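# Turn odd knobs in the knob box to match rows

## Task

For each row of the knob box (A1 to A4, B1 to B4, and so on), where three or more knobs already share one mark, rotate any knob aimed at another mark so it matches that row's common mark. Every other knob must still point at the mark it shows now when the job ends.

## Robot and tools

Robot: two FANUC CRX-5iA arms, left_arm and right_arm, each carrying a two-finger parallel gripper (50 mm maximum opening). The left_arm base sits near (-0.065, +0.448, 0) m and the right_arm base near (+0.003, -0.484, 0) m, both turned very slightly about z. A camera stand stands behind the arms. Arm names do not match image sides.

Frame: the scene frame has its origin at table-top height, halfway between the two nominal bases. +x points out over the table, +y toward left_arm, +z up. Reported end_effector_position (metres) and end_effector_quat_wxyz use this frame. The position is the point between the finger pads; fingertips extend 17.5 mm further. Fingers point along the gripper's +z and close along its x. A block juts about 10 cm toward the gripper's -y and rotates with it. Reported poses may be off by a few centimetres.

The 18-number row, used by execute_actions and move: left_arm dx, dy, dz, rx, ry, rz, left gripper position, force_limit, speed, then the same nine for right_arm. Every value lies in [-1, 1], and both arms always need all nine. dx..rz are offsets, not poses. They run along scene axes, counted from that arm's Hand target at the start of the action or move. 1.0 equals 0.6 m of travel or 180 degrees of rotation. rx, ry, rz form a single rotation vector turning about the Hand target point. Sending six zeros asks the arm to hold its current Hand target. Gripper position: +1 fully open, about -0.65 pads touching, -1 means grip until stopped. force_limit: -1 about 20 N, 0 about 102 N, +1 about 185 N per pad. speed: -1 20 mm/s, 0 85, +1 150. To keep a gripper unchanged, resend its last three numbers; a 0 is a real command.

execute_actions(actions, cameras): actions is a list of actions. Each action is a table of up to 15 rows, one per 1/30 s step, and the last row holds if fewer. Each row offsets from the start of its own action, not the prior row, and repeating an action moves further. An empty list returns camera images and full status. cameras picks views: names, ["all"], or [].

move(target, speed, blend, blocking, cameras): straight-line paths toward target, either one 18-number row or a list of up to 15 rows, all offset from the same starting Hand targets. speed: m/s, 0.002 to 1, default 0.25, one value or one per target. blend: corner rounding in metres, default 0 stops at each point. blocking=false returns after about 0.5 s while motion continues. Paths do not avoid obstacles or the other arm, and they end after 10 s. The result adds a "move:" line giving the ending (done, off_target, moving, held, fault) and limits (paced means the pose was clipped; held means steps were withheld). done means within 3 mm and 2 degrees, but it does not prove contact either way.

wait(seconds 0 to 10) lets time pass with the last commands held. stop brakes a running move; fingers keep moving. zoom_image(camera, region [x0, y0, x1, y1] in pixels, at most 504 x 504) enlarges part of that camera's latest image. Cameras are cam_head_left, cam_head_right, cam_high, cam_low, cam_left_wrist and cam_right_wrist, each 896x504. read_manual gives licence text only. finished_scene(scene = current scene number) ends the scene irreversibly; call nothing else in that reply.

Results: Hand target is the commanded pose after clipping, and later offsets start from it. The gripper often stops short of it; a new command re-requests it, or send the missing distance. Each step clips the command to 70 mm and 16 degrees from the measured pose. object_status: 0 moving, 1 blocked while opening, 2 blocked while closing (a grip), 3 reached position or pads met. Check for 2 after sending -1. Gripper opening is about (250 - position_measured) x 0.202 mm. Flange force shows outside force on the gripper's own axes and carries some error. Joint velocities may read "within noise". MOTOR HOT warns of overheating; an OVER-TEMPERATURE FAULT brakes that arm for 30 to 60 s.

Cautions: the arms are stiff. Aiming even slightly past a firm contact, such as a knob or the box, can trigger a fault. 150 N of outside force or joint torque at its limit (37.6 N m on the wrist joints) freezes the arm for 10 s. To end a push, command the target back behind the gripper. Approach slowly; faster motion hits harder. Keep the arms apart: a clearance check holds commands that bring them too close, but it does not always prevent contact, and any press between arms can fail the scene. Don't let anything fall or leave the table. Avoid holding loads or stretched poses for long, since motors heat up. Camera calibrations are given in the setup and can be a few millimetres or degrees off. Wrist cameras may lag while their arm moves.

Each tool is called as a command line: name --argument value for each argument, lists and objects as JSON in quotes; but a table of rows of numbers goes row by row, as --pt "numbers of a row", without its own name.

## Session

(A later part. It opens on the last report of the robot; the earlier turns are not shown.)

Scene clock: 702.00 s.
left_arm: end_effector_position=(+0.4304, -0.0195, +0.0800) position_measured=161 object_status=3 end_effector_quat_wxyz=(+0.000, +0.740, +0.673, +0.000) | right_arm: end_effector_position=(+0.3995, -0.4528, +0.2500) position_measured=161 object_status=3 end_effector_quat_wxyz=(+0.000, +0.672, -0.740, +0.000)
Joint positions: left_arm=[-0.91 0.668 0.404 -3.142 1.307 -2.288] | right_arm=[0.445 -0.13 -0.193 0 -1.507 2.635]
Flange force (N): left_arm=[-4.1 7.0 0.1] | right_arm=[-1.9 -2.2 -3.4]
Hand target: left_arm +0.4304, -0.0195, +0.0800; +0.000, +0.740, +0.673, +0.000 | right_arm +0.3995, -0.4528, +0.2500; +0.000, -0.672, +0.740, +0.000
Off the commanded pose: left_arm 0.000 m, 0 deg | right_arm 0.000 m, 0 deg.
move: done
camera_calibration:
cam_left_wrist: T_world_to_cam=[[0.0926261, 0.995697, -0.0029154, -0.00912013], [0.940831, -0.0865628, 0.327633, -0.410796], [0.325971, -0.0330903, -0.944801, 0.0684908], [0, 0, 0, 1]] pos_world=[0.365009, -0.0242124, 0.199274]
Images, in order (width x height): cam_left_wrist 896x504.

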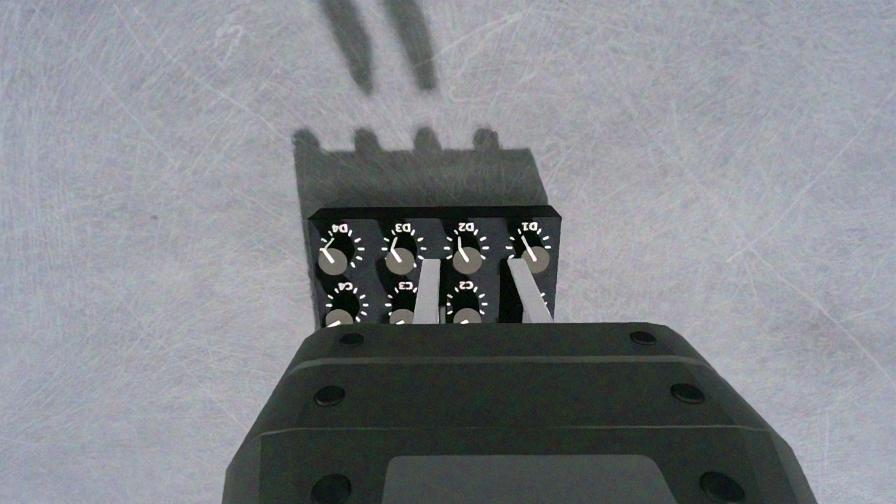

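wait --seconds 0

move --pt "-0.134 0.7825 0.3667 0 0 0 -0.056 -1 -0.5 0.05 0.70 -0.1917 0 0 0 -0.056 -1 -0.5" --speed 0.5 --cameras '["cam_right_wrist"]'

zoom_image --camera "cam_right_wrist" --region '[340, 10, 592, 262]'

Scene clock: 773.27 s.
left_arm: end_effector_position=(+0.4304, -0.0195, +0.0800) position_measured=161 object_status=3 end_effector_quat_wxyz=(+0.000, +0.740, +0.673, +0.000) | right_arm: end_effector_position=(+0.3995, -0.4528, +0.2500) position_measured=161 object_status=3 end_effector_quat_wxyz=(+0.000, +0.672, -0.740, +0.000)
Joint positions: left_arm=[-0.91 0.668 0.404 -3.142 1.307 -2.288] | right_arm=[0.445 -0.13 -0.193 0 -1.507 2.635]
Flange force (N): left_arm=[-3.1 5.9 0.4] | right_arm=[-1.4 -2.6 -3.6]
Hand target: left_arm +0.4304, -0.0195, +0.0800; +0.000, +0.740, +0.673, +0.000 | right_arm +0.3995, -0.4528, +0.2500; +0.000, -0.672, +0.740, +0.000
Tool commands: left_gripper/position=-0.056 left_gripper/force_limit=-1.0 left_gripper/speed=-0.5 right_gripper/position=-0.056 right_gripper/force_limit=-1.0 right_gripper/speed=-0.5
Off the commanded pose: left_arm 0.000 m, 0 deg | right_arm 0.000 m, 0 deg.

Scene clock: 774.97 s.
left_arm: end_effector_position=(+0.3500, +0.4500, +0.3000) position_measured=161 object_status=3 end_effector_quat_wxyz=(+0.000, +0.740, +0.673, +0.000) | right_arm: end_effector_position=(+0.4295, -0.0328, +0.1350) position_measured=161 object_status=3 end_effector_quat_wxyz=(+0.000, +0.672, -0.740, +0.000)
Joint positions: left_arm=[-0.276 -0.086 -0.037 -3.142 1.619 -2.922] | right_arm=[1.058 0.478 0.245 0.001 -1.337 2.022]
Flange force (N): left_arm=[1.7 0.4 -2.0] | right_arm=[-5.4 -4.1 -1.8]
Hand target: left_arm +0.3500, +0.4500, +0.3001; +0.000, +0.740, +0.673, +0.000 | right_arm +0.4295, -0.0328, +0.1350; +0.000, -0.672, +0.740, +0.000
Off the commanded pose: left_arm 0.000 m, 0 deg | right_arm 0.000 m, 0 deg.
move: done; limits=paced
camera_calibration:
cam_right_wrist: T_world_to_cam=[[-0.0940743, -0.995547, 0.00604383, 0.0144701], [-0.944784, 0.0911883, 0.314749, 0.391253], [-0.313899, 0.0238997, -0.949156, 0.394341], [0, 0, 0, 1]] pos_world=[0.494794, -0.0306967, 0.251057]
Images, in order (width x height): cam_right_wrist 896x504.

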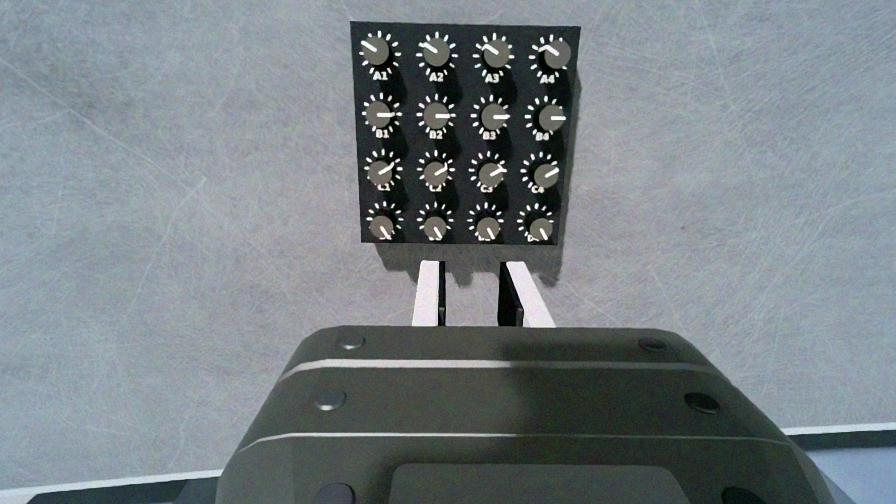

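Scaled by 2.000 from the camera's 896x504 image, which has a finer 1280x720 frame.

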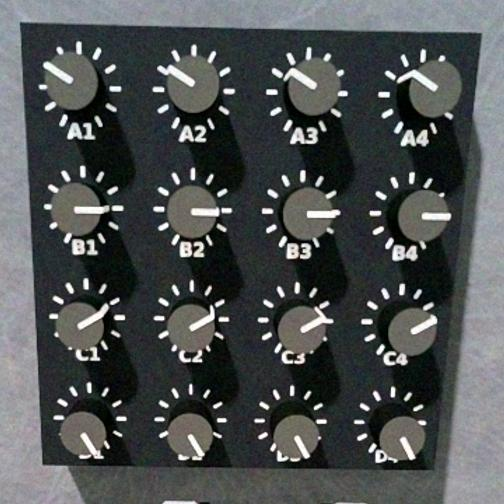

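move --pt "0 0 0 0 0 0 -0.056 -1 -0.5 0.0470 0.0180 -0.1 0 0 0 -0.056 -1 -0.5" --pt "0 0 0 0 0 0 -0.056 -1 -0.5 0.0470 0.0180 -0.1475 0 0 0 -0.056 -1 -0.5" --speed '[0.4, 0.12]' --blend '[0.01, 0]' --cameras '["cam_right_wrist"]'

zoom_image --camera "cam_right_wrist" --region '[390, 190, 560, 330]'

execute_actions --actions '[[[0,0,0,0,0,0,-0.056,-1,-0.5,0,0,0,0,0,0,-1,-1,-0.5]]]'

move --pt "0 0 0 0 0 0 -0.056 -1 -0.5 0 0 0 0 0 -0.1667 -1 -1 -0.5" --speed 0.75

move --pt "0 0 0 0 0 0 -0.056 -1 -0.5 0 0 0 0 0 0.1667 -1 -1 -0.5" --speed 0.75

move --pt "0 0 0 0 0 0 -0.056 -1 -0.5 0 0 0 0 0 0 -0.056 -1 -0.5" --pt "0 0 0 0 0 0 -0.056 -1 -0.5 0 0 0.0475 0 0 0 -0.056 -1 -0.5" --speed '[0.3, 0.3]' --cameras '["cam_right_wrist"]'

zoom_image --camera "cam_right_wrist" --region '[390, 190, 560, 330]'

Scene clock: 788.23 s.
left_arm: end_effector_position=(+0.3500, +0.4500, +0.3001) position_measured=161 object_status=3 end_effector_quat_wxyz=(+0.000, +0.740, +0.673, +0.000) | right_arm: end_effector_position=(+0.4577, -0.0219, +0.0465) position_measured=161 object_status=3 end_effector_quat_wxyz=(+0.000, +0.672, -0.740, +0.000)
Joint positions: left_arm=[-0.276 -0.086 -0.037 -3.142 1.619 -2.922] | right_arm=[1.029 0.612 0.232 0.001 -1.19 2.051]
Flange force (N): left_arm=[2.1 1.1 -2.2] | right_arm=[-4.5 -3.0 -1.3]
Hand target: left_arm +0.3500, +0.4500, +0.3001; +0.000, +0.740, +0.673, +0.000 | right_arm +0.4577, -0.0220, +0.0465; +0.000, -0.672, +0.740, +0.000
Off the commanded pose: left_arm 0.000 m, 0 deg | right_arm 0.000 m, 0 deg.
move: done
camera_calibration:
cam_right_wrist: T_world_to_cam=[[-0.0940128, -0.995553, 0.00591728, 0.0284981], [-0.944791, 0.09109, 0.314759, 0.444757], [-0.313899, 0.0240008, -0.949153, 0.318934], [0, 0, 0, 1]] pos_world=[0.522995, -0.0197962, 0.162557]
Images, in order (width x height): cam_right_wrist 896x504.

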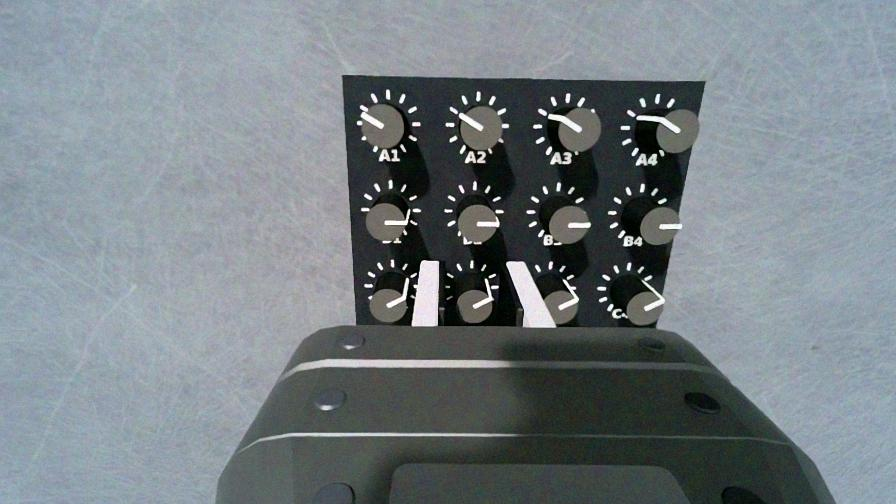

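Scaled by 2.965 from the camera's 896x504 image, which has a finer 1280x720 frame.

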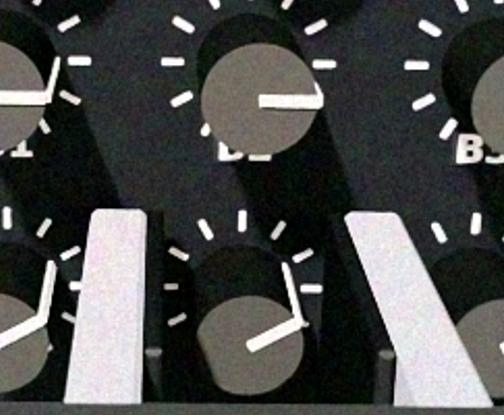

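Scene clock: 788.93 s.
left_arm: end_effector_position=(+0.3500, +0.4500, +0.3001) position_measured=161 object_status=3 end_effector_quat_wxyz=(+0.000, +0.740, +0.673, +0.000) | right_arm: end_effector_position=(+0.4577, -0.0220, +0.0465) position_measured=197 object_status=2 end_effector_quat_wxyz=(+0.000, +0.672, -0.740, +0.000)
Joint positions: left_arm=[-0.276 -0.086 -0.037 -3.142 1.619 -2.922] | right_arm=[1.029 0.612 0.232 0.001 -1.19 2.051]
Flange force (N): left_arm=[2.1 0.6 -1.2] | right_arm=[-5.8 -4.2 -1.3]
Hand target: left_arm +0.3500, +0.4500, +0.3001; +0.000, +0.740, +0.673, +0.000 | right_arm +0.4577, -0.0220, +0.0465; +0.000, -0.672, +0.740, +0.000
Off the commanded pose: left_arm 0.000 m, 0 deg | right_arm 0.000 m, 0 deg.

Scene clock: 789.93 s.
left_arm: end_effector_position=(+0.3500, +0.4500, +0.3001) position_measured=161 object_status=3 end_effector_quat_wxyz=(+0.000, +0.740, +0.673, +0.000) | right_arm: end_effector_position=(+0.4577, -0.0220, +0.0464) position_measured=197 object_status=2 end_effector_quat_wxyz=(+0.000, -0.458, +0.889, +0.000)
Joint positions: left_arm=[-0.276 -0.086 -0.037 -3.142 1.619 -2.922] | right_arm=[1.029 0.613 0.233 0.001 -1.191 1.527]
Flange force (N): left_arm=[1.3 1.2 -1.7] | right_arm=[-6.0 0.7 -2.3]
Hand target: left_arm +0.3500, +0.4500, +0.3001; +0.000, +0.740, +0.673, +0.000 | right_arm +0.4577, -0.0220, +0.0465; +0.000, -0.458, +0.889, +0.000
Off the commanded pose: left_arm 0.000 m, 0 deg | right_arm 0.000 m, 0 deg.
move: done

Scene clock: 790.93 s.
left_arm: end_effector_position=(+0.3500, +0.4500, +0.3001) position_measured=161 object_status=3 end_effector_quat_wxyz=(+0.000, +0.740, +0.673, +0.000) | right_arm: end_effector_position=(+0.4577, -0.0220, +0.0465) position_measured=197 object_status=2 end_effector_quat_wxyz=(+0.000, +0.672, -0.740, +0.000)
Joint positions: left_arm=[-0.276 -0.086 -0.037 -3.142 1.619 -2.922] | right_arm=[1.029 0.612 0.232 0.001 -1.19 2.051]
Flange force (N): left_arm=[1.5 1.0 -1.8] | right_arm=[-4.3 -3.1 -0.4]
Hand target: left_arm +0.3500, +0.4500, +0.3001; +0.000, +0.740, +0.673, +0.000 | right_arm +0.4577, -0.0220, +0.0465; +0.000, -0.672, +0.740, +0.000
Off the commanded pose: left_arm 0.000 m, 0 deg | right_arm 0.000 m, 0 deg.
move: done

Scene clock: 792.13 s.
left_arm: end_effector_position=(+0.3500, +0.4500, +0.3001) position_measured=161 object_status=3 end_effector_quat_wxyz=(+0.000, +0.740, +0.673, +0.000) | right_arm: end_effector_position=(+0.4577, -0.0220, +0.0750) position_measured=161 object_status=3 end_effector_quat_wxyz=(+0.000, +0.672, -0.740, +0.000)
Joint positions: left_arm=[-0.276 -0.086 -0.037 -3.142 1.619 -2.922] | right_arm=[1.029 0.588 0.264 0.001 -1.247 2.051]
Flange force (N): left_arm=[2.0 1.0 -1.5] | right_arm=[-5.2 -3.3 -1.2]
Hand target: left_arm +0.3500, +0.4500, +0.3001; +0.000, +0.740, +0.673, +0.000 | right_arm +0.4577, -0.0220, +0.0750; +0.000, -0.672, +0.740, +0.000
Off the commanded pose: left_arm 0.000 m, 0 deg | right_arm 0.000 m, 0 deg.
move: done
camera_calibration:
cam_right_wrist: T_world_to_cam=[[-0.0939805, -0.995556, 0.00601141, 0.0281955], [-0.944794, 0.0910891, 0.314751, 0.43583], [-0.313899, 0.0239009, -0.949155, 0.345891], [0, 0, 0, 1]] pos_world=[0.522995, -0.0198963, 0.190957]
Images, in order (width x height): cam_right_wrist 896x504.

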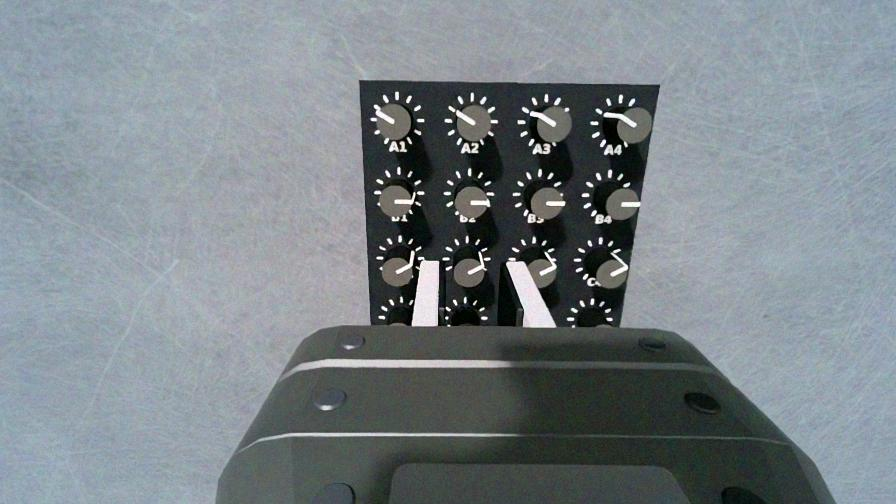

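Scaled by 2.965 from the camera's 896x504 image, which has a finer 1280x720 frame.

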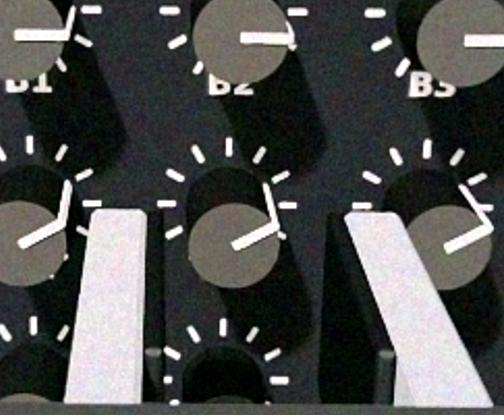

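move --pt "0 0 0 0 0 0 -0.056 -1 -0.5 0.0437 -0.0155 0.05 0 0 -0.5 -0.056 -1 -0.5" --pt "0 0 0 0 0 0 -0.056 -1 -0.5 0.0873 -0.031 0.1 0 0 -1 -0.056 -1 -0.5" --speed 0.8 --cameras '["cam_right_wrist"]'

zoom_image --camera "cam_right_wrist" --region '[340, 10, 592, 262]'

Scene clock: 840.43 s.
left_arm: end_effector_position=(+0.3500, +0.4500, +0.3001) position_measured=161 object_status=3 end_effector_quat_wxyz=(+0.000, +0.740, +0.673, +0.000) | right_arm: end_effector_position=(+0.5101, -0.0406, +0.1350) position_measured=161 object_status=3 end_effector_quat_wxyz=(+0.000, +0.740, +0.672, +0.000)
Joint positions: left_arm=[-0.276 -0.086 -0.037 -3.142 1.619 -2.922] | right_arm=[0.946 0.616 0.452 -0.001 -1.407 -1.007]
Flange force (N): left_arm=[1.7 0.9 -1.6] | right_arm=[6.3 5.4 -2.7]
Hand target: left_arm +0.3500, +0.4500, +0.3001; +0.000, +0.740, +0.673, +0.000 | right_arm +0.5101, -0.0406, +0.1350; +0.000, +0.740, +0.672, +0.000
Off the commanded pose: left_arm 0.000 m, 0 deg | right_arm 0.000 m, 0 deg.
move: done; limits=paced
camera_calibration:
cam_right_wrist: T_world_to_cam=[[0.0939805, 0.995556, 0.00601141, -0.000788275], [0.944794, -0.0910891, 0.314751, -0.503034], [0.313899, -0.0239009, -0.949155, 0.0975839], [0, 0, 0, 1]] pos_world=[0.444705, -0.0427037, 0.250957]
Images, in order (width x height): cam_right_wrist 896x504.

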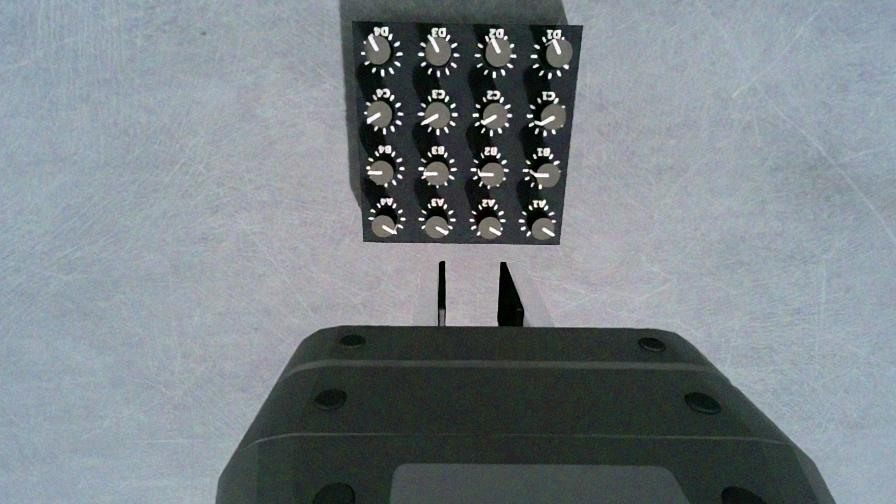

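Scaled by 2.000 from the camera's 896x504 image, which has a finer 1280x720 frame.

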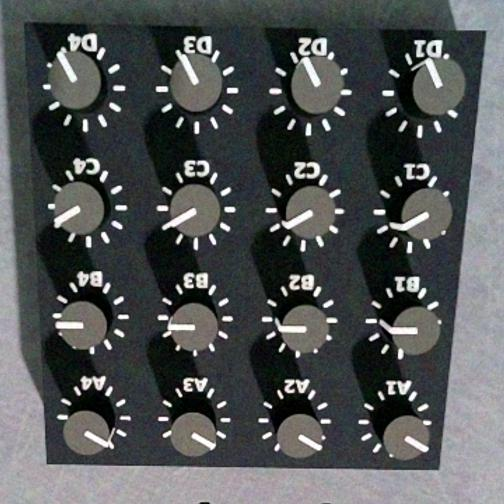

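execute_actions --actions '[]'

Scene clock: 907.80 s.
left_arm: end_effector_position=(+0.3500, +0.4500, +0.3001) position_measured=161 object_status=3 end_effector_quat_wxyz=(+0.000, +0.740, +0.673, +0.000) | right_arm: end_effector_position=(+0.5101, -0.0406, +0.1350) position_measured=161 object_status=3 end_effector_quat_wxyz=(+0.000, +0.740, +0.672, +0.000)
Joint positions: left_arm=[-0.276 -0.086 -0.037 -3.142 1.619 -2.922] | right_arm=[0.946 0.616 0.452 -0.001 -1.407 -1.007]
Joint velocities: within noise
Flange force (N): left_arm=[1.9 1.4 -2.0] | right_arm=[6.2 5.2 -2.1]
Hand target: left_arm +0.3500, +0.4500, +0.3001; +0.000, +0.740, +0.673, +0.000 | right_arm +0.5101, -0.0406, +0.1350; +0.000, +0.740, +0.672, +0.000
Tool commands: left_gripper/position=-0.056 left_gripper/force_limit=-1.0 left_gripper/speed=-0.5 right_gripper/position=-0.056 right_gripper/force_limit=-1.0 right_gripper/speed=-0.5
Off the commanded pose: left_arm 0.000 m, 0 deg | right_arm 0.000 m, 0 deg.
camera_calibration:
cam_left_wrist: T_world_to_cam=[[0.092626, 0.995697, -0.00291486, -0.468511], [0.940842, -0.086564, 0.327602, -0.366581], [0.32594, -0.0330868, -0.944811, 0.318103], [0, 0, 0, 1]] pos_world=[0.284609, 0.445288, 0.419274]
cam_right_wrist: T_world_to_cam=[[0.0939805, 0.995556, 0.00601141, -0.000788876], [0.944794, -0.0910891, 0.314751, -0.503065], [0.313899, -0.0239009, -0.949155, 0.0976788], [0, 0, 0, 1]] pos_world=[0.444705, -0.0427037, 0.251057]

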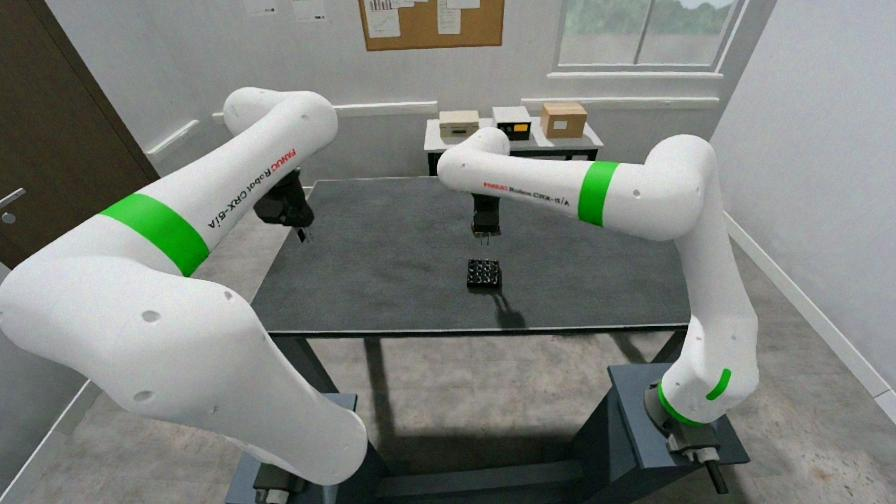

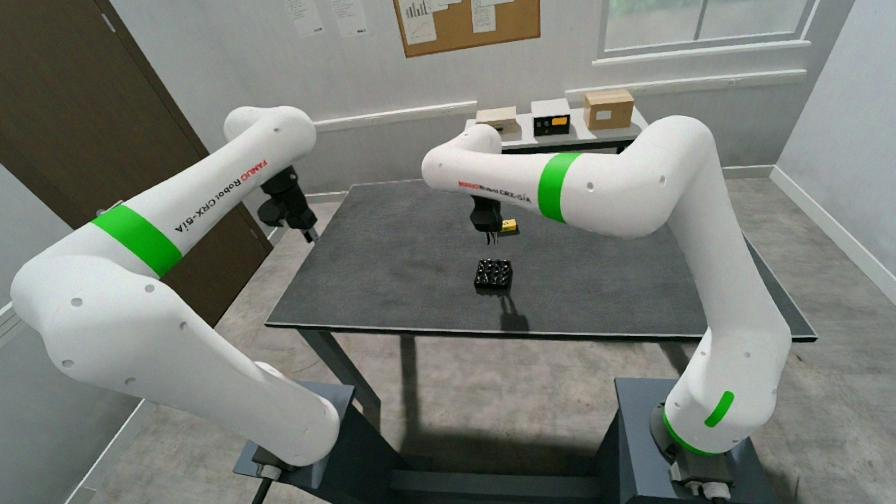

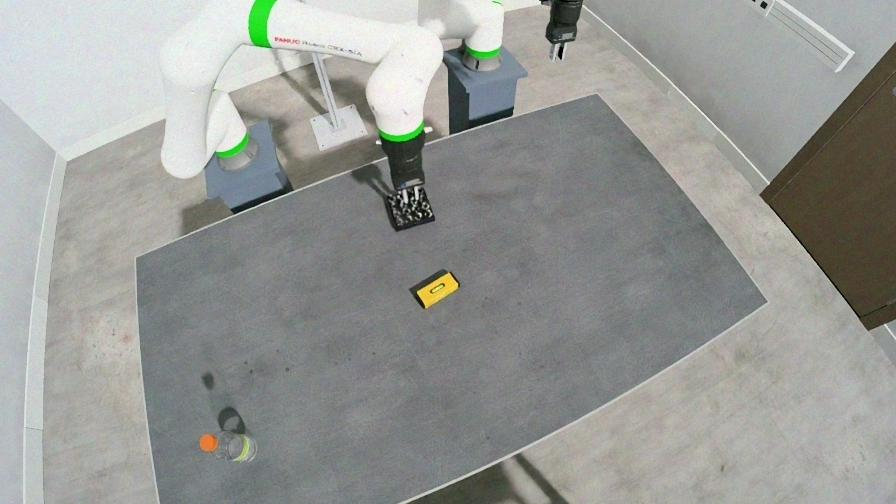

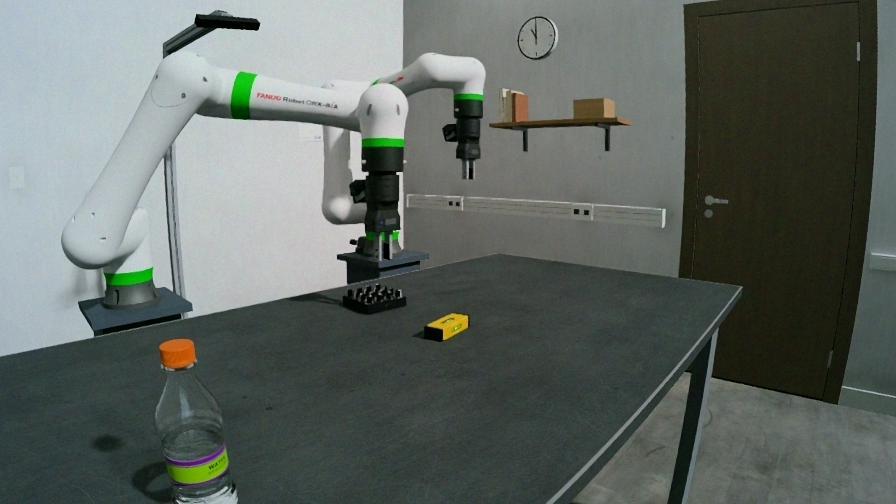

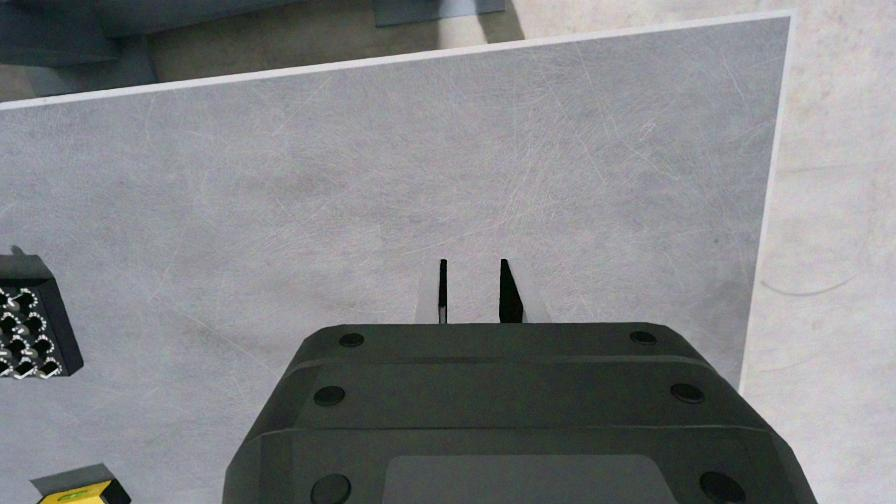

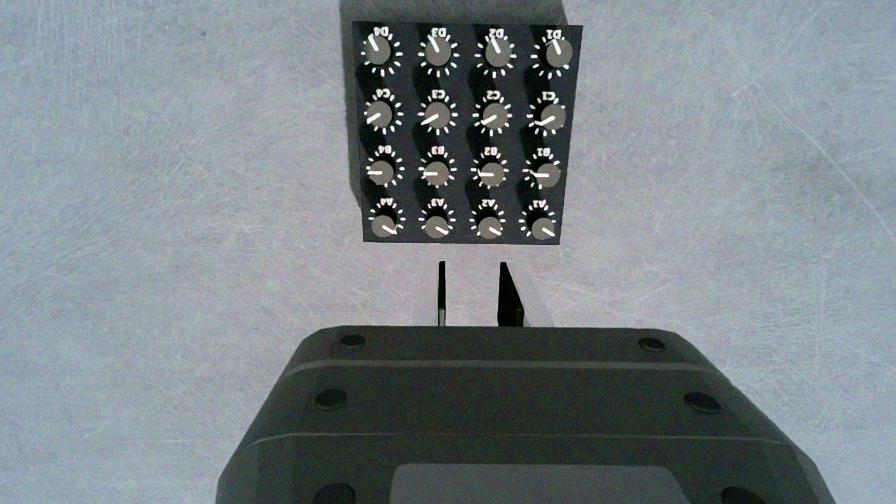

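move --target '[0,0,0,0,0,0,-0.056,-1,-0.5,-0.0737,-0.0607,0,0,0,-0.5,-0.056,-1,-0.5]' --speed 0.5 --cameras '["cam_right_wrist"]'

zoom_image --camera "cam_right_wrist" --region '[340, 10, 592, 262]'

Scene clock: 912.60 s.
left_arm: end_effector_position=(+0.3500, +0.4500, +0.3001) position_measured=161 object_status=3 end_effector_quat_wxyz=(+0.000, +0.740, +0.673, +0.000) | right_arm: end_effector_position=(+0.4658, -0.0770, +0.1350) position_measured=161 object_status=3 end_effector_quat_wxyz=(+0.000, +0.999, -0.048, +0.000)
Joint positions: left_arm=[-0.276 -0.086 -0.037 -3.142 1.619 -2.922] | right_arm=[0.967 0.467 0.228 0 -1.332 -2.599]
Flange force (N): left_arm=[2.1 0.8 -1.5] | right_arm=[3.0 -3.8 -1.4]
Hand target: left_arm +0.3500, +0.4500, +0.3001; +0.000, +0.740, +0.673, +0.000 | right_arm +0.4658, -0.0770, +0.1350; +0.000, +0.999, -0.048, +0.000
Off the commanded pose: left_arm 0.000 m, 0 deg | right_arm 0.000 m, 0 deg.
move: done
camera_calibration:
cam_right_wrist: T_world_to_cam=[[0.995556, -0.0939805, 0.00601141, -0.464244], [-0.0910891, -0.944794, 0.314751, -0.0478104], [-0.0239009, -0.313899, -0.949155, 0.245606], [0, 0, 0, 1]] pos_world=[0.463696, -0.0117054, 0.250957]
Images, in order (width x height): cam_right_wrist 896x504.

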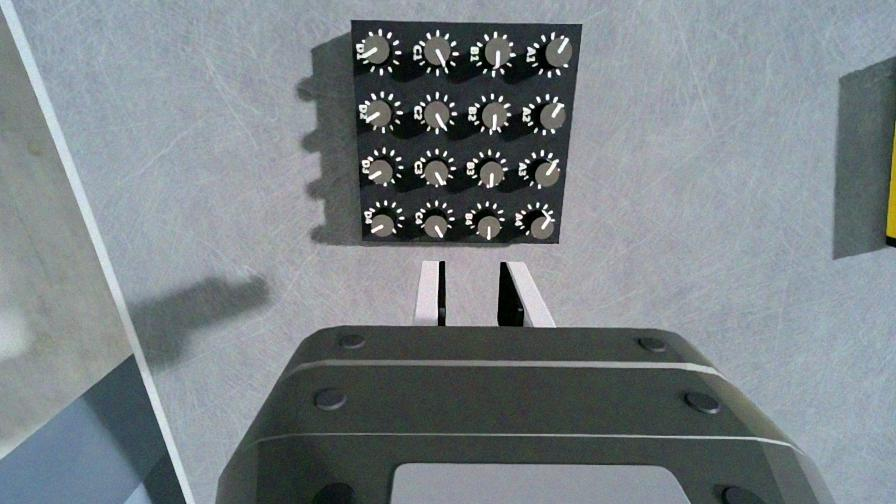

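Scaled by 2.000 from the camera's 896x504 image, which has a finer 1280x720 frame.

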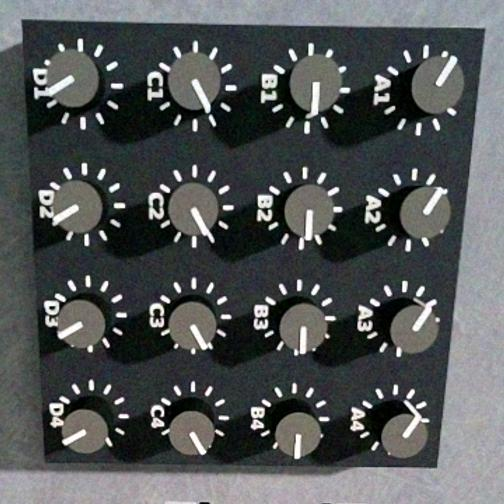

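move --pt "0 0 0 0 0 0 -0.056 -1 -0.5 0.0312 0.0873 -0.1117 0 0 0 -0.056 -1 -0.5" --pt "0 0 0 0 0 0 -0.056 -1 -0.5 0.0312 0.0873 -0.1475 0 0 0 -0.056 -1 -0.5" --pt "0 0 0 0 0 0 -0.056 -1 -0.5 0.0312 0.0873 -0.1475 0 0 0 -1 -1 -0.5" --pt "0 0 0 0 0 0 -0.056 -1 -0.5 0.0312 0.0873 -0.1475 0 0 0.3333 -1 -1 -0.5" --pt "0 0 0 0 0 0 -0.056 -1 -0.5 0.0312 0.0873 -0.1475 0 0 0.3333 -0.17 -1 -0.5" --pt "0 0 0 0 0 0 -0.056 -1 -0.5 0.0312 0.0873 -0.1117 0 0 0.3333 -0.17 -1 -0.5" --pt "0 0 0 0 0 0 -0.056 -1 -0.5 -0.0178 0.0468 -0.1117 0 0 0 -0.056 -1 -0.5" --speed '[0.4,0.12,0.12,1.0,0.3,0.3,0.8]' --blend '[0.01,0,0,0,0,0.01,0]'

move --pt "0 0 0 0 0 0 -0.056 -1 -0.5 0 0 -0.0358 0 0 0 -0.056 -1 -0.5" --pt "0 0 0 0 0 0 -0.056 -1 -0.5 0 0 -0.0358 0 0 0 -1 -1 -0.5" --pt "0 0 0 0 0 0 -0.056 -1 -0.5 0 0 -0.0358 0 0 -0.1667 -1 -1 -0.5" --pt "0 0 0 0 0 0 -0.056 -1 -0.5 0 0 -0.0358 0 0 -0.1667 -0.17 -1 -0.5" --pt "0 0 0 0 0 0 -0.056 -1 -0.5 0 0 0 0 0 -0.1667 -0.17 -1 -0.5" --pt "0 0 0 0 0 0 -0.056 -1 -0.5 0.0178 -0.0468 0.1117 0 0 0 -0.056 -1 -0.5" --speed '[0.12,0.12,1.0,0.3,0.3,0.5]' --blend '[0,0,0,0,0.01,0]' --cameras '["cam_right_wrist"]'

zoom_image --camera "cam_right_wrist" --region '[340, 10, 592, 262]'

Scene clock: 959.37 s.
left_arm: end_effector_position=(+0.3500, +0.4500, +0.3001) position_measured=161 object_status=3 end_effector_quat_wxyz=(+0.000, +0.740, +0.673, +0.000) | right_arm: end_effector_position=(+0.4552, -0.0489, +0.0680) position_measured=161 object_status=3 end_effector_quat_wxyz=(+0.000, +0.999, -0.048, +0.000)
Joint positions: left_arm=[-0.276 -0.086 -0.037 -3.142 1.619 -2.922] | right_arm=[1.008 0.544 0.179 0 -1.205 -2.64]
Flange force (N): left_arm=[1.9 0.8 -1.6] | right_arm=[3.0 -4.6 -1.1]
Hand target: left_arm +0.3500, +0.4500, +0.3001; +0.000, +0.740, +0.673, +0.000 | right_arm +0.4552, -0.0489, +0.0680; +0.000, +0.999, -0.048, +0.000
Off the commanded pose: left_arm 0.000 m, 0 deg | right_arm 0.000 m, 0 deg.
move: done; limits=paced

Scene clock: 963.73 s.
left_arm: end_effector_position=(+0.3500, +0.4500, +0.3001) position_measured=161 object_status=3 end_effector_quat_wxyz=(+0.000, +0.740, +0.673, +0.000) | right_arm: end_effector_position=(+0.4658, -0.0770, +0.1350) position_measured=161 object_status=3 end_effector_quat_wxyz=(+0.000, +0.999, -0.048, +0.000)
Joint positions: left_arm=[-0.276 -0.086 -0.037 -3.142 1.619 -2.922] | right_arm=[0.967 0.467 0.228 0 -1.332 -2.599]
Flange force (N): left_arm=[1.9 1.5 -2.1] | right_arm=[3.9 -4.8 -2.4]
Hand target: left_arm +0.3500, +0.4500, +0.3001; +0.000, +0.740, +0.673, +0.000 | right_arm +0.4658, -0.0770, +0.1350; +0.000, +0.999, -0.048, +0.000
Off the commanded pose: left_arm 0.000 m, 0 deg | right_arm 0.000 m, 0 deg.
move: done
camera_calibration:
cam_right_wrist: T_world_to_cam=[[0.995556, -0.0939805, 0.00601141, -0.464245], [-0.0910891, -0.944794, 0.314751, -0.0478419], [-0.0239009, -0.313899, -0.949155, 0.245701], [0, 0, 0, 1]] pos_world=[0.463696, -0.0117054, 0.251057]
Images, in order (width x height): cam_right_wrist 896x504.

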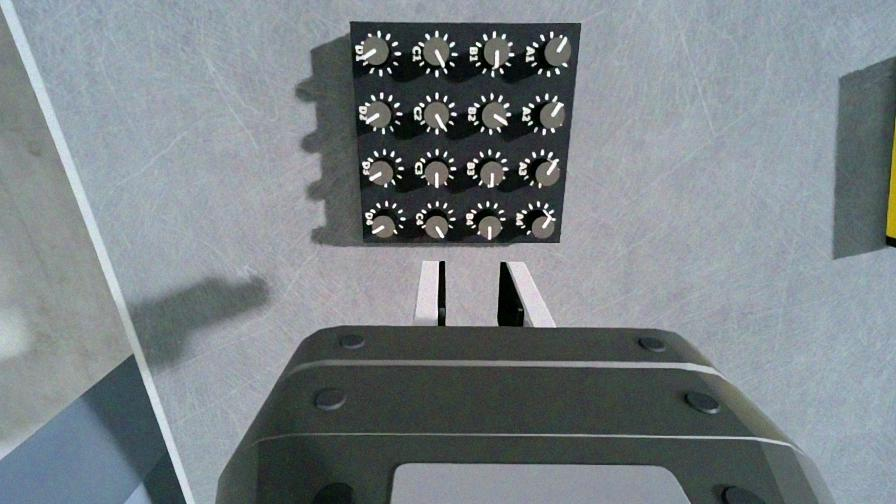

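Scaled by 2.000 from the camera's 896x504 image, which has a finer 1280x720 frame.

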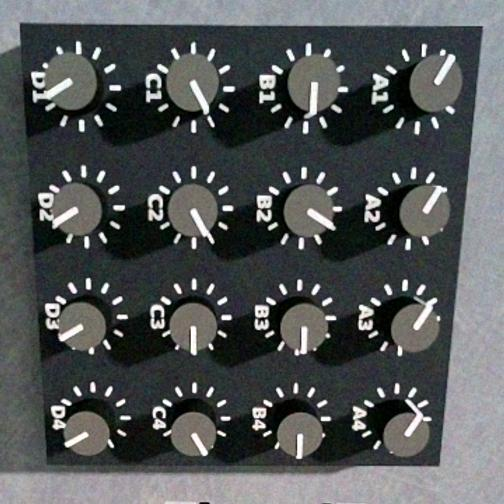

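move --pt "0 0 0 0 0 0 -0.056 -1 -0.5 0.0314 0.0895 -0.1117 0 0 0.0044 -0.056 -1 -0.5" --pt "0 0 0 0 0 0 -0.056 -1 -0.5 0.0314 0.0895 -0.1475 0 0 0.0044 -0.056 -1 -0.5" --speed '[0.4,0.12]' --blend '[0.01,0]' --cameras '["cam_right_wrist"]'

zoom_image --camera "cam_right_wrist" --region '[380, 200, 560, 380]'

Scene clock: 988.03 s.
left_arm: end_effector_position=(+0.3500, +0.4500, +0.3001) position_measured=161 object_status=3 end_effector_quat_wxyz=(+0.000, +0.740, +0.673, +0.000) | right_arm: end_effector_position=(+0.4847, -0.0233, +0.0466) position_measured=161 object_status=3 end_effector_quat_wxyz=(+0.000, +0.999, -0.041, +0.000)
Joint positions: left_arm=[-0.276 -0.086 -0.037 -3.142 1.619 -2.922] | right_arm=[0.992 0.656 0.303 0 -1.217 -2.611]
Flange force (N): left_arm=[1.0 0.7 -1.6] | right_arm=[3.7 -5.3 -1.1]
Hand target: left_arm +0.3500, +0.4500, +0.3001; +0.000, +0.740, +0.673, +0.000 | right_arm +0.4847, -0.0233, +0.0465; +0.000, +0.999, -0.041, +0.000
Off the commanded pose: left_arm 0.000 m, 0 deg | right_arm 0.000 m, 0 deg.
move: done
camera_calibration:
cam_right_wrist: T_world_to_cam=[[0.996759, -0.0802098, 0.00611164, -0.4777], [-0.0780549, -0.946008, 0.314604, 0.0262074], [-0.0194526, -0.314061, -0.949203, 0.176868], [0, 0, 0, 1]] pos_world=[0.481638, 0.0420234, 0.162558]
Images, in order (width x height): cam_right_wrist 896x504.

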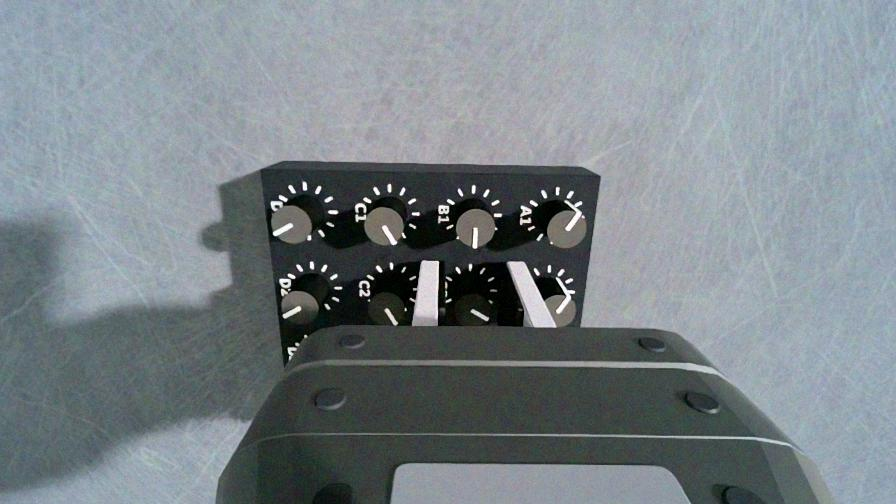

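Scaled by 2.800 from the camera's 896x504 image, which has a finer 1280x720 frame.

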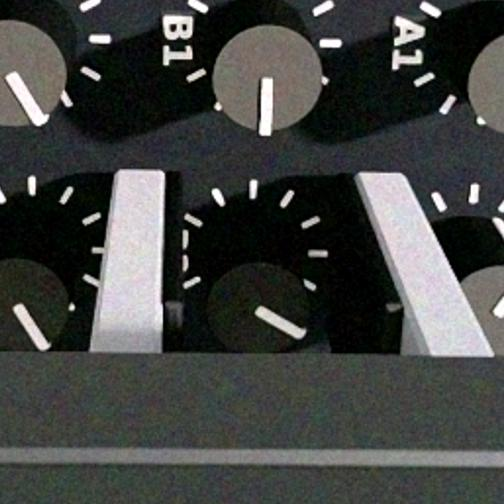

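move --pt "0 0 0 0 0 0 -0.056 -1 -0.5 -0.0003 -0.0032 0 0 0 0 -0.056 -1 -0.5" --pt "0 0 0 0 0 0 -0.056 -1 -0.5 -0.0003 -0.0032 0 0 0 0 -1 -1 -0.5" --pt "0 0 0 0 0 0 -0.056 -1 -0.5 -0.0003 -0.0032 0 0 0 -0.3333 -1 -1 -0.5" --pt "0 0 0 0 0 0 -0.056 -1 -0.5 -0.0003 -0.0032 0 0 0 -0.3333 -0.17 -1 -0.5" --speed '[0.1,0.12,0.75,0.3]' --cameras '["cam_right_wrist"]'

zoom_image --camera "cam_right_wrist" --region '[380, 200, 560, 380]'

Scene clock: 1048.43 s.
left_arm: end_effector_position=(+0.3500, +0.4500, +0.3001) position_measured=161 object_status=3 end_effector_quat_wxyz=(+0.000, +0.740, +0.673, +0.000) | right_arm: end_effector_position=(+0.4845, -0.0252, +0.0465) position_measured=178 object_status=3 end_effector_quat_wxyz=(+0.000, +0.845, -0.535, +0.000)
Joint positions: left_arm=[-0.276 -0.086 -0.037 -3.142 1.619 -2.922] | right_arm=[0.991 0.653 0.297 0 -1.215 -3.657]
Flange force (N): left_arm=[1.4 0.7 -0.9] | right_arm=[-2.5 -5.7 -0.9]
Hand target: left_arm +0.3500, +0.4500, +0.3001; +0.000, +0.740, +0.673, +0.000 | right_arm +0.4845, -0.0252, +0.0465; +0.000, +0.845, -0.535, +0.000
Off the commanded pose: left_arm 0.000 m, 0 deg | right_arm 0.000 m, 0 deg.
move: done
camera_calibration:
cam_right_wrist: T_world_to_cam=[[0.429012, -0.903279, 0.00603239, -0.223347], [-0.858191, -0.405495, 0.314773, 0.415911], [-0.281881, -0.140218, -0.949148, 0.307673], [0, 0, 0, 1]] pos_world=[0.539476, 0.010047, 0.162457]
Images, in order (width x height): cam_right_wrist 896x504.

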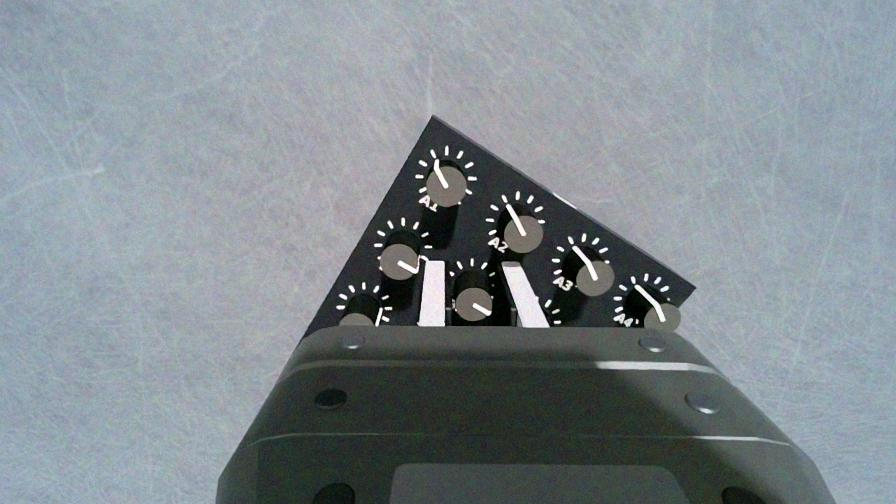

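Scaled by 2.800 from the camera's 896x504 image, which has a finer 1280x720 frame.

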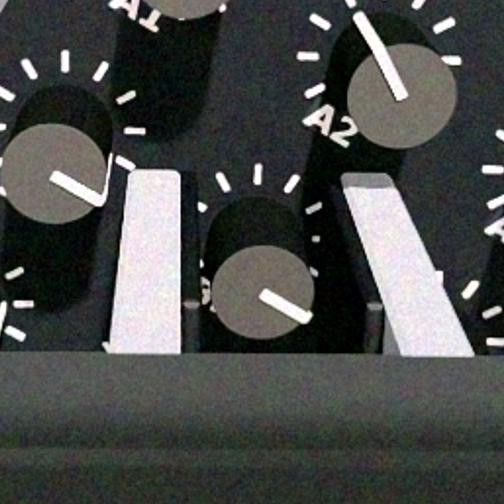

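move --pt "0 0 0 0 0 0 -0.056 -1 -0.5 0 0 0.0358 0 0 0 -0.17 -1 -0.5" --pt "0 0 0 0 0 0 -0.056 -1 -0.5 0.043 -0.0262 0.1475 0 0 0.8333 -0.056 -1 -0.5" --speed '[0.3,0.7]' --blend '[0.01,0]' --cameras '["cam_right_wrist"]'

zoom_image --camera "cam_right_wrist" --region '[340, 10, 592, 262]'

Scene clock: 1059.83 s.
left_arm: end_effector_position=(+0.3500, +0.4500, +0.3001) position_measured=161 object_status=3 end_effector_quat_wxyz=(+0.000, +0.740, +0.673, +0.000) | right_arm: end_effector_position=(+0.5103, -0.0409, +0.1350) position_measured=161 object_status=3 end_effector_quat_wxyz=(+0.000, +0.735, +0.678, +0.000)
Joint positions: left_arm=[-0.276 -0.086 -0.037 -3.142 1.619 -2.922] | right_arm=[0.945 0.616 0.452 -0.001 -1.407 -0.993]
Flange force (N): left_arm=[2.4 1.8 -1.8] | right_arm=[5.7 5.0 -2.5]
Hand target: left_arm +0.3500, +0.4500, +0.3001; +0.000, +0.740, +0.673, +0.000 | right_arm +0.5103, -0.0409, +0.1350; +0.000, +0.735, +0.678, +0.000
Off the commanded pose: left_arm 0.000 m, 0 deg | right_arm 0.000 m, 0 deg.
move: done
camera_calibration:
cam_right_wrist: T_world_to_cam=[[0.0802393, 0.996757, 0.00602594, 0.00660176], [0.945966, -0.0780533, 0.314731, -0.50338], [0.314181, -0.0195535, -0.949162, 0.0976309], [0, 0, 0, 1]] pos_world=[0.444977, -0.0439618, 0.251057]
Images, in order (width x height): cam_right_wrist 896x504.

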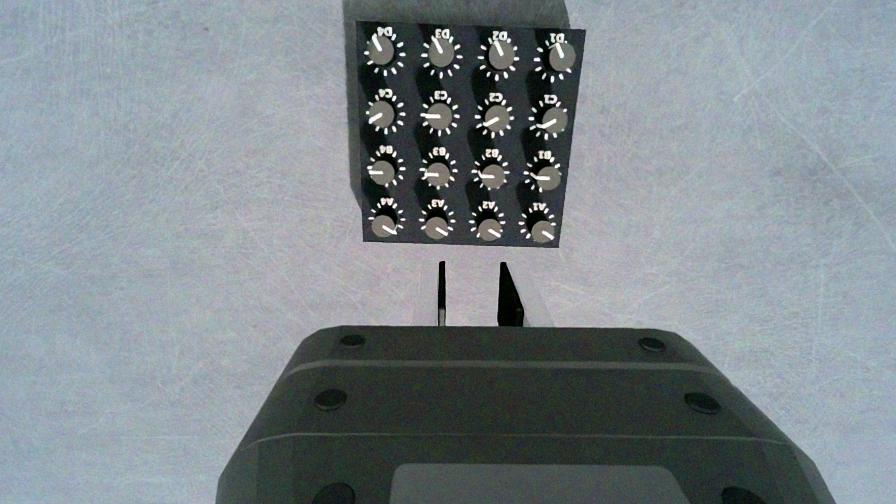

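Scaled by 2.000 from the camera's 896x504 image, which has a finer 1280x720 frame.

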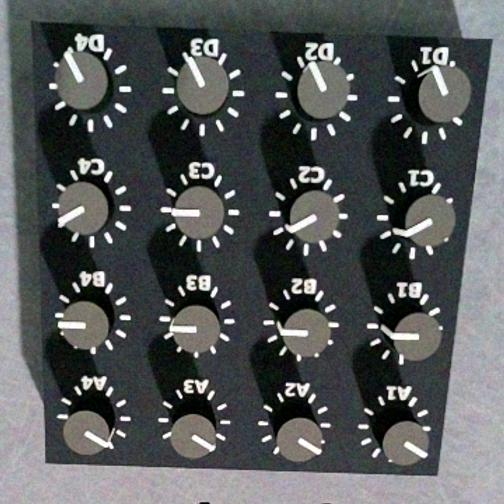

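move --pt "0 0 0 0 0 0 -0.056 -1 -0.5 -0.0674 0.0064 0 0 0 0.5 -0.056 -1 -0.5" --pt "0 0 0 0 0 0 -0.056 -1 -0.5 -0.1348 0.0128 0 0 0 0.9936 -0.056 -1 -0.5" --speed '[0.6,0.6]' --blend '[0.02,0]' --cameras '["cam_right_wrist"]'

zoom_image --camera "cam_right_wrist" --region '[340, 10, 592, 262]'

Scene clock: 1077.43 s.
left_arm: end_effector_position=(+0.3500, +0.4500, +0.3001) position_measured=161 object_status=3 end_effector_quat_wxyz=(+0.000, +0.740, +0.673, +0.000) | right_arm: end_effector_position=(+0.4294, -0.0333, +0.1350) position_measured=161 object_status=3 end_effector_quat_wxyz=(+0.000, +0.670, -0.742, +0.000)
Joint positions: left_arm=[-0.276 -0.086 -0.037 -3.142 1.619 -2.922] | right_arm=[1.058 0.477 0.243 0.001 -1.336 2.016]
Flange force (N): left_arm=[1.5 0.4 -1.6] | right_arm=[-5.6 -2.8 -2.1]
Hand target: left_arm +0.3500, +0.4500, +0.3001; +0.000, +0.740, +0.673, +0.000 | right_arm +0.4294, -0.0332, +0.1350; +0.000, -0.670, +0.742, +0.000
Off the commanded pose: left_arm 0.000 m, 0 deg | right_arm 0.000 m, 0 deg.
move: done
camera_calibration:
cam_right_wrist: T_world_to_cam=[[-0.100204, -0.994949, 0.00603529, 0.0165909], [-0.944239, 0.0970052, 0.314645, 0.391171], [-0.313642, 0.0258299, -0.94919, 0.394271], [0, 0, 0, 1]] pos_world=[0.494682, -0.0316225, 0.251058]
Images, in order (width x height): cam_right_wrist 896x504.

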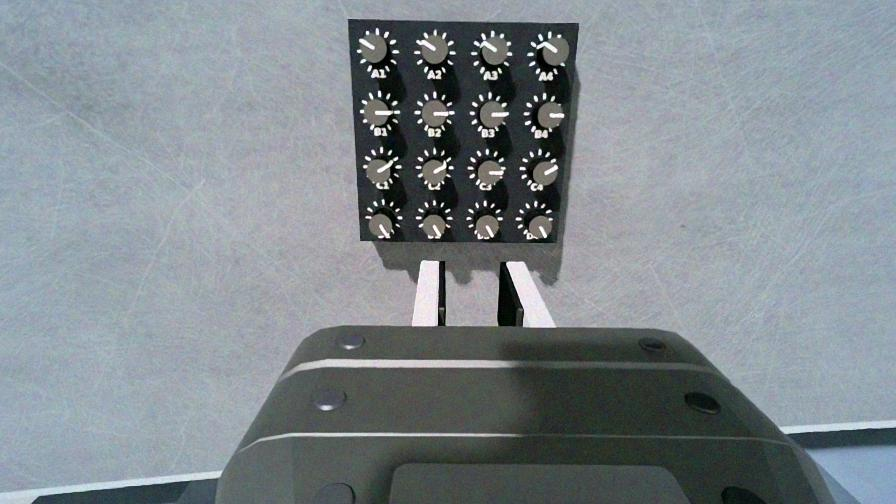

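Scaled by 2.000 from the camera's 896x504 image, which has a finer 1280x720 frame.

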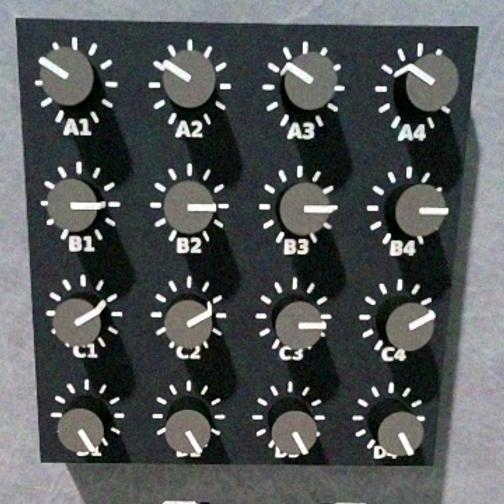

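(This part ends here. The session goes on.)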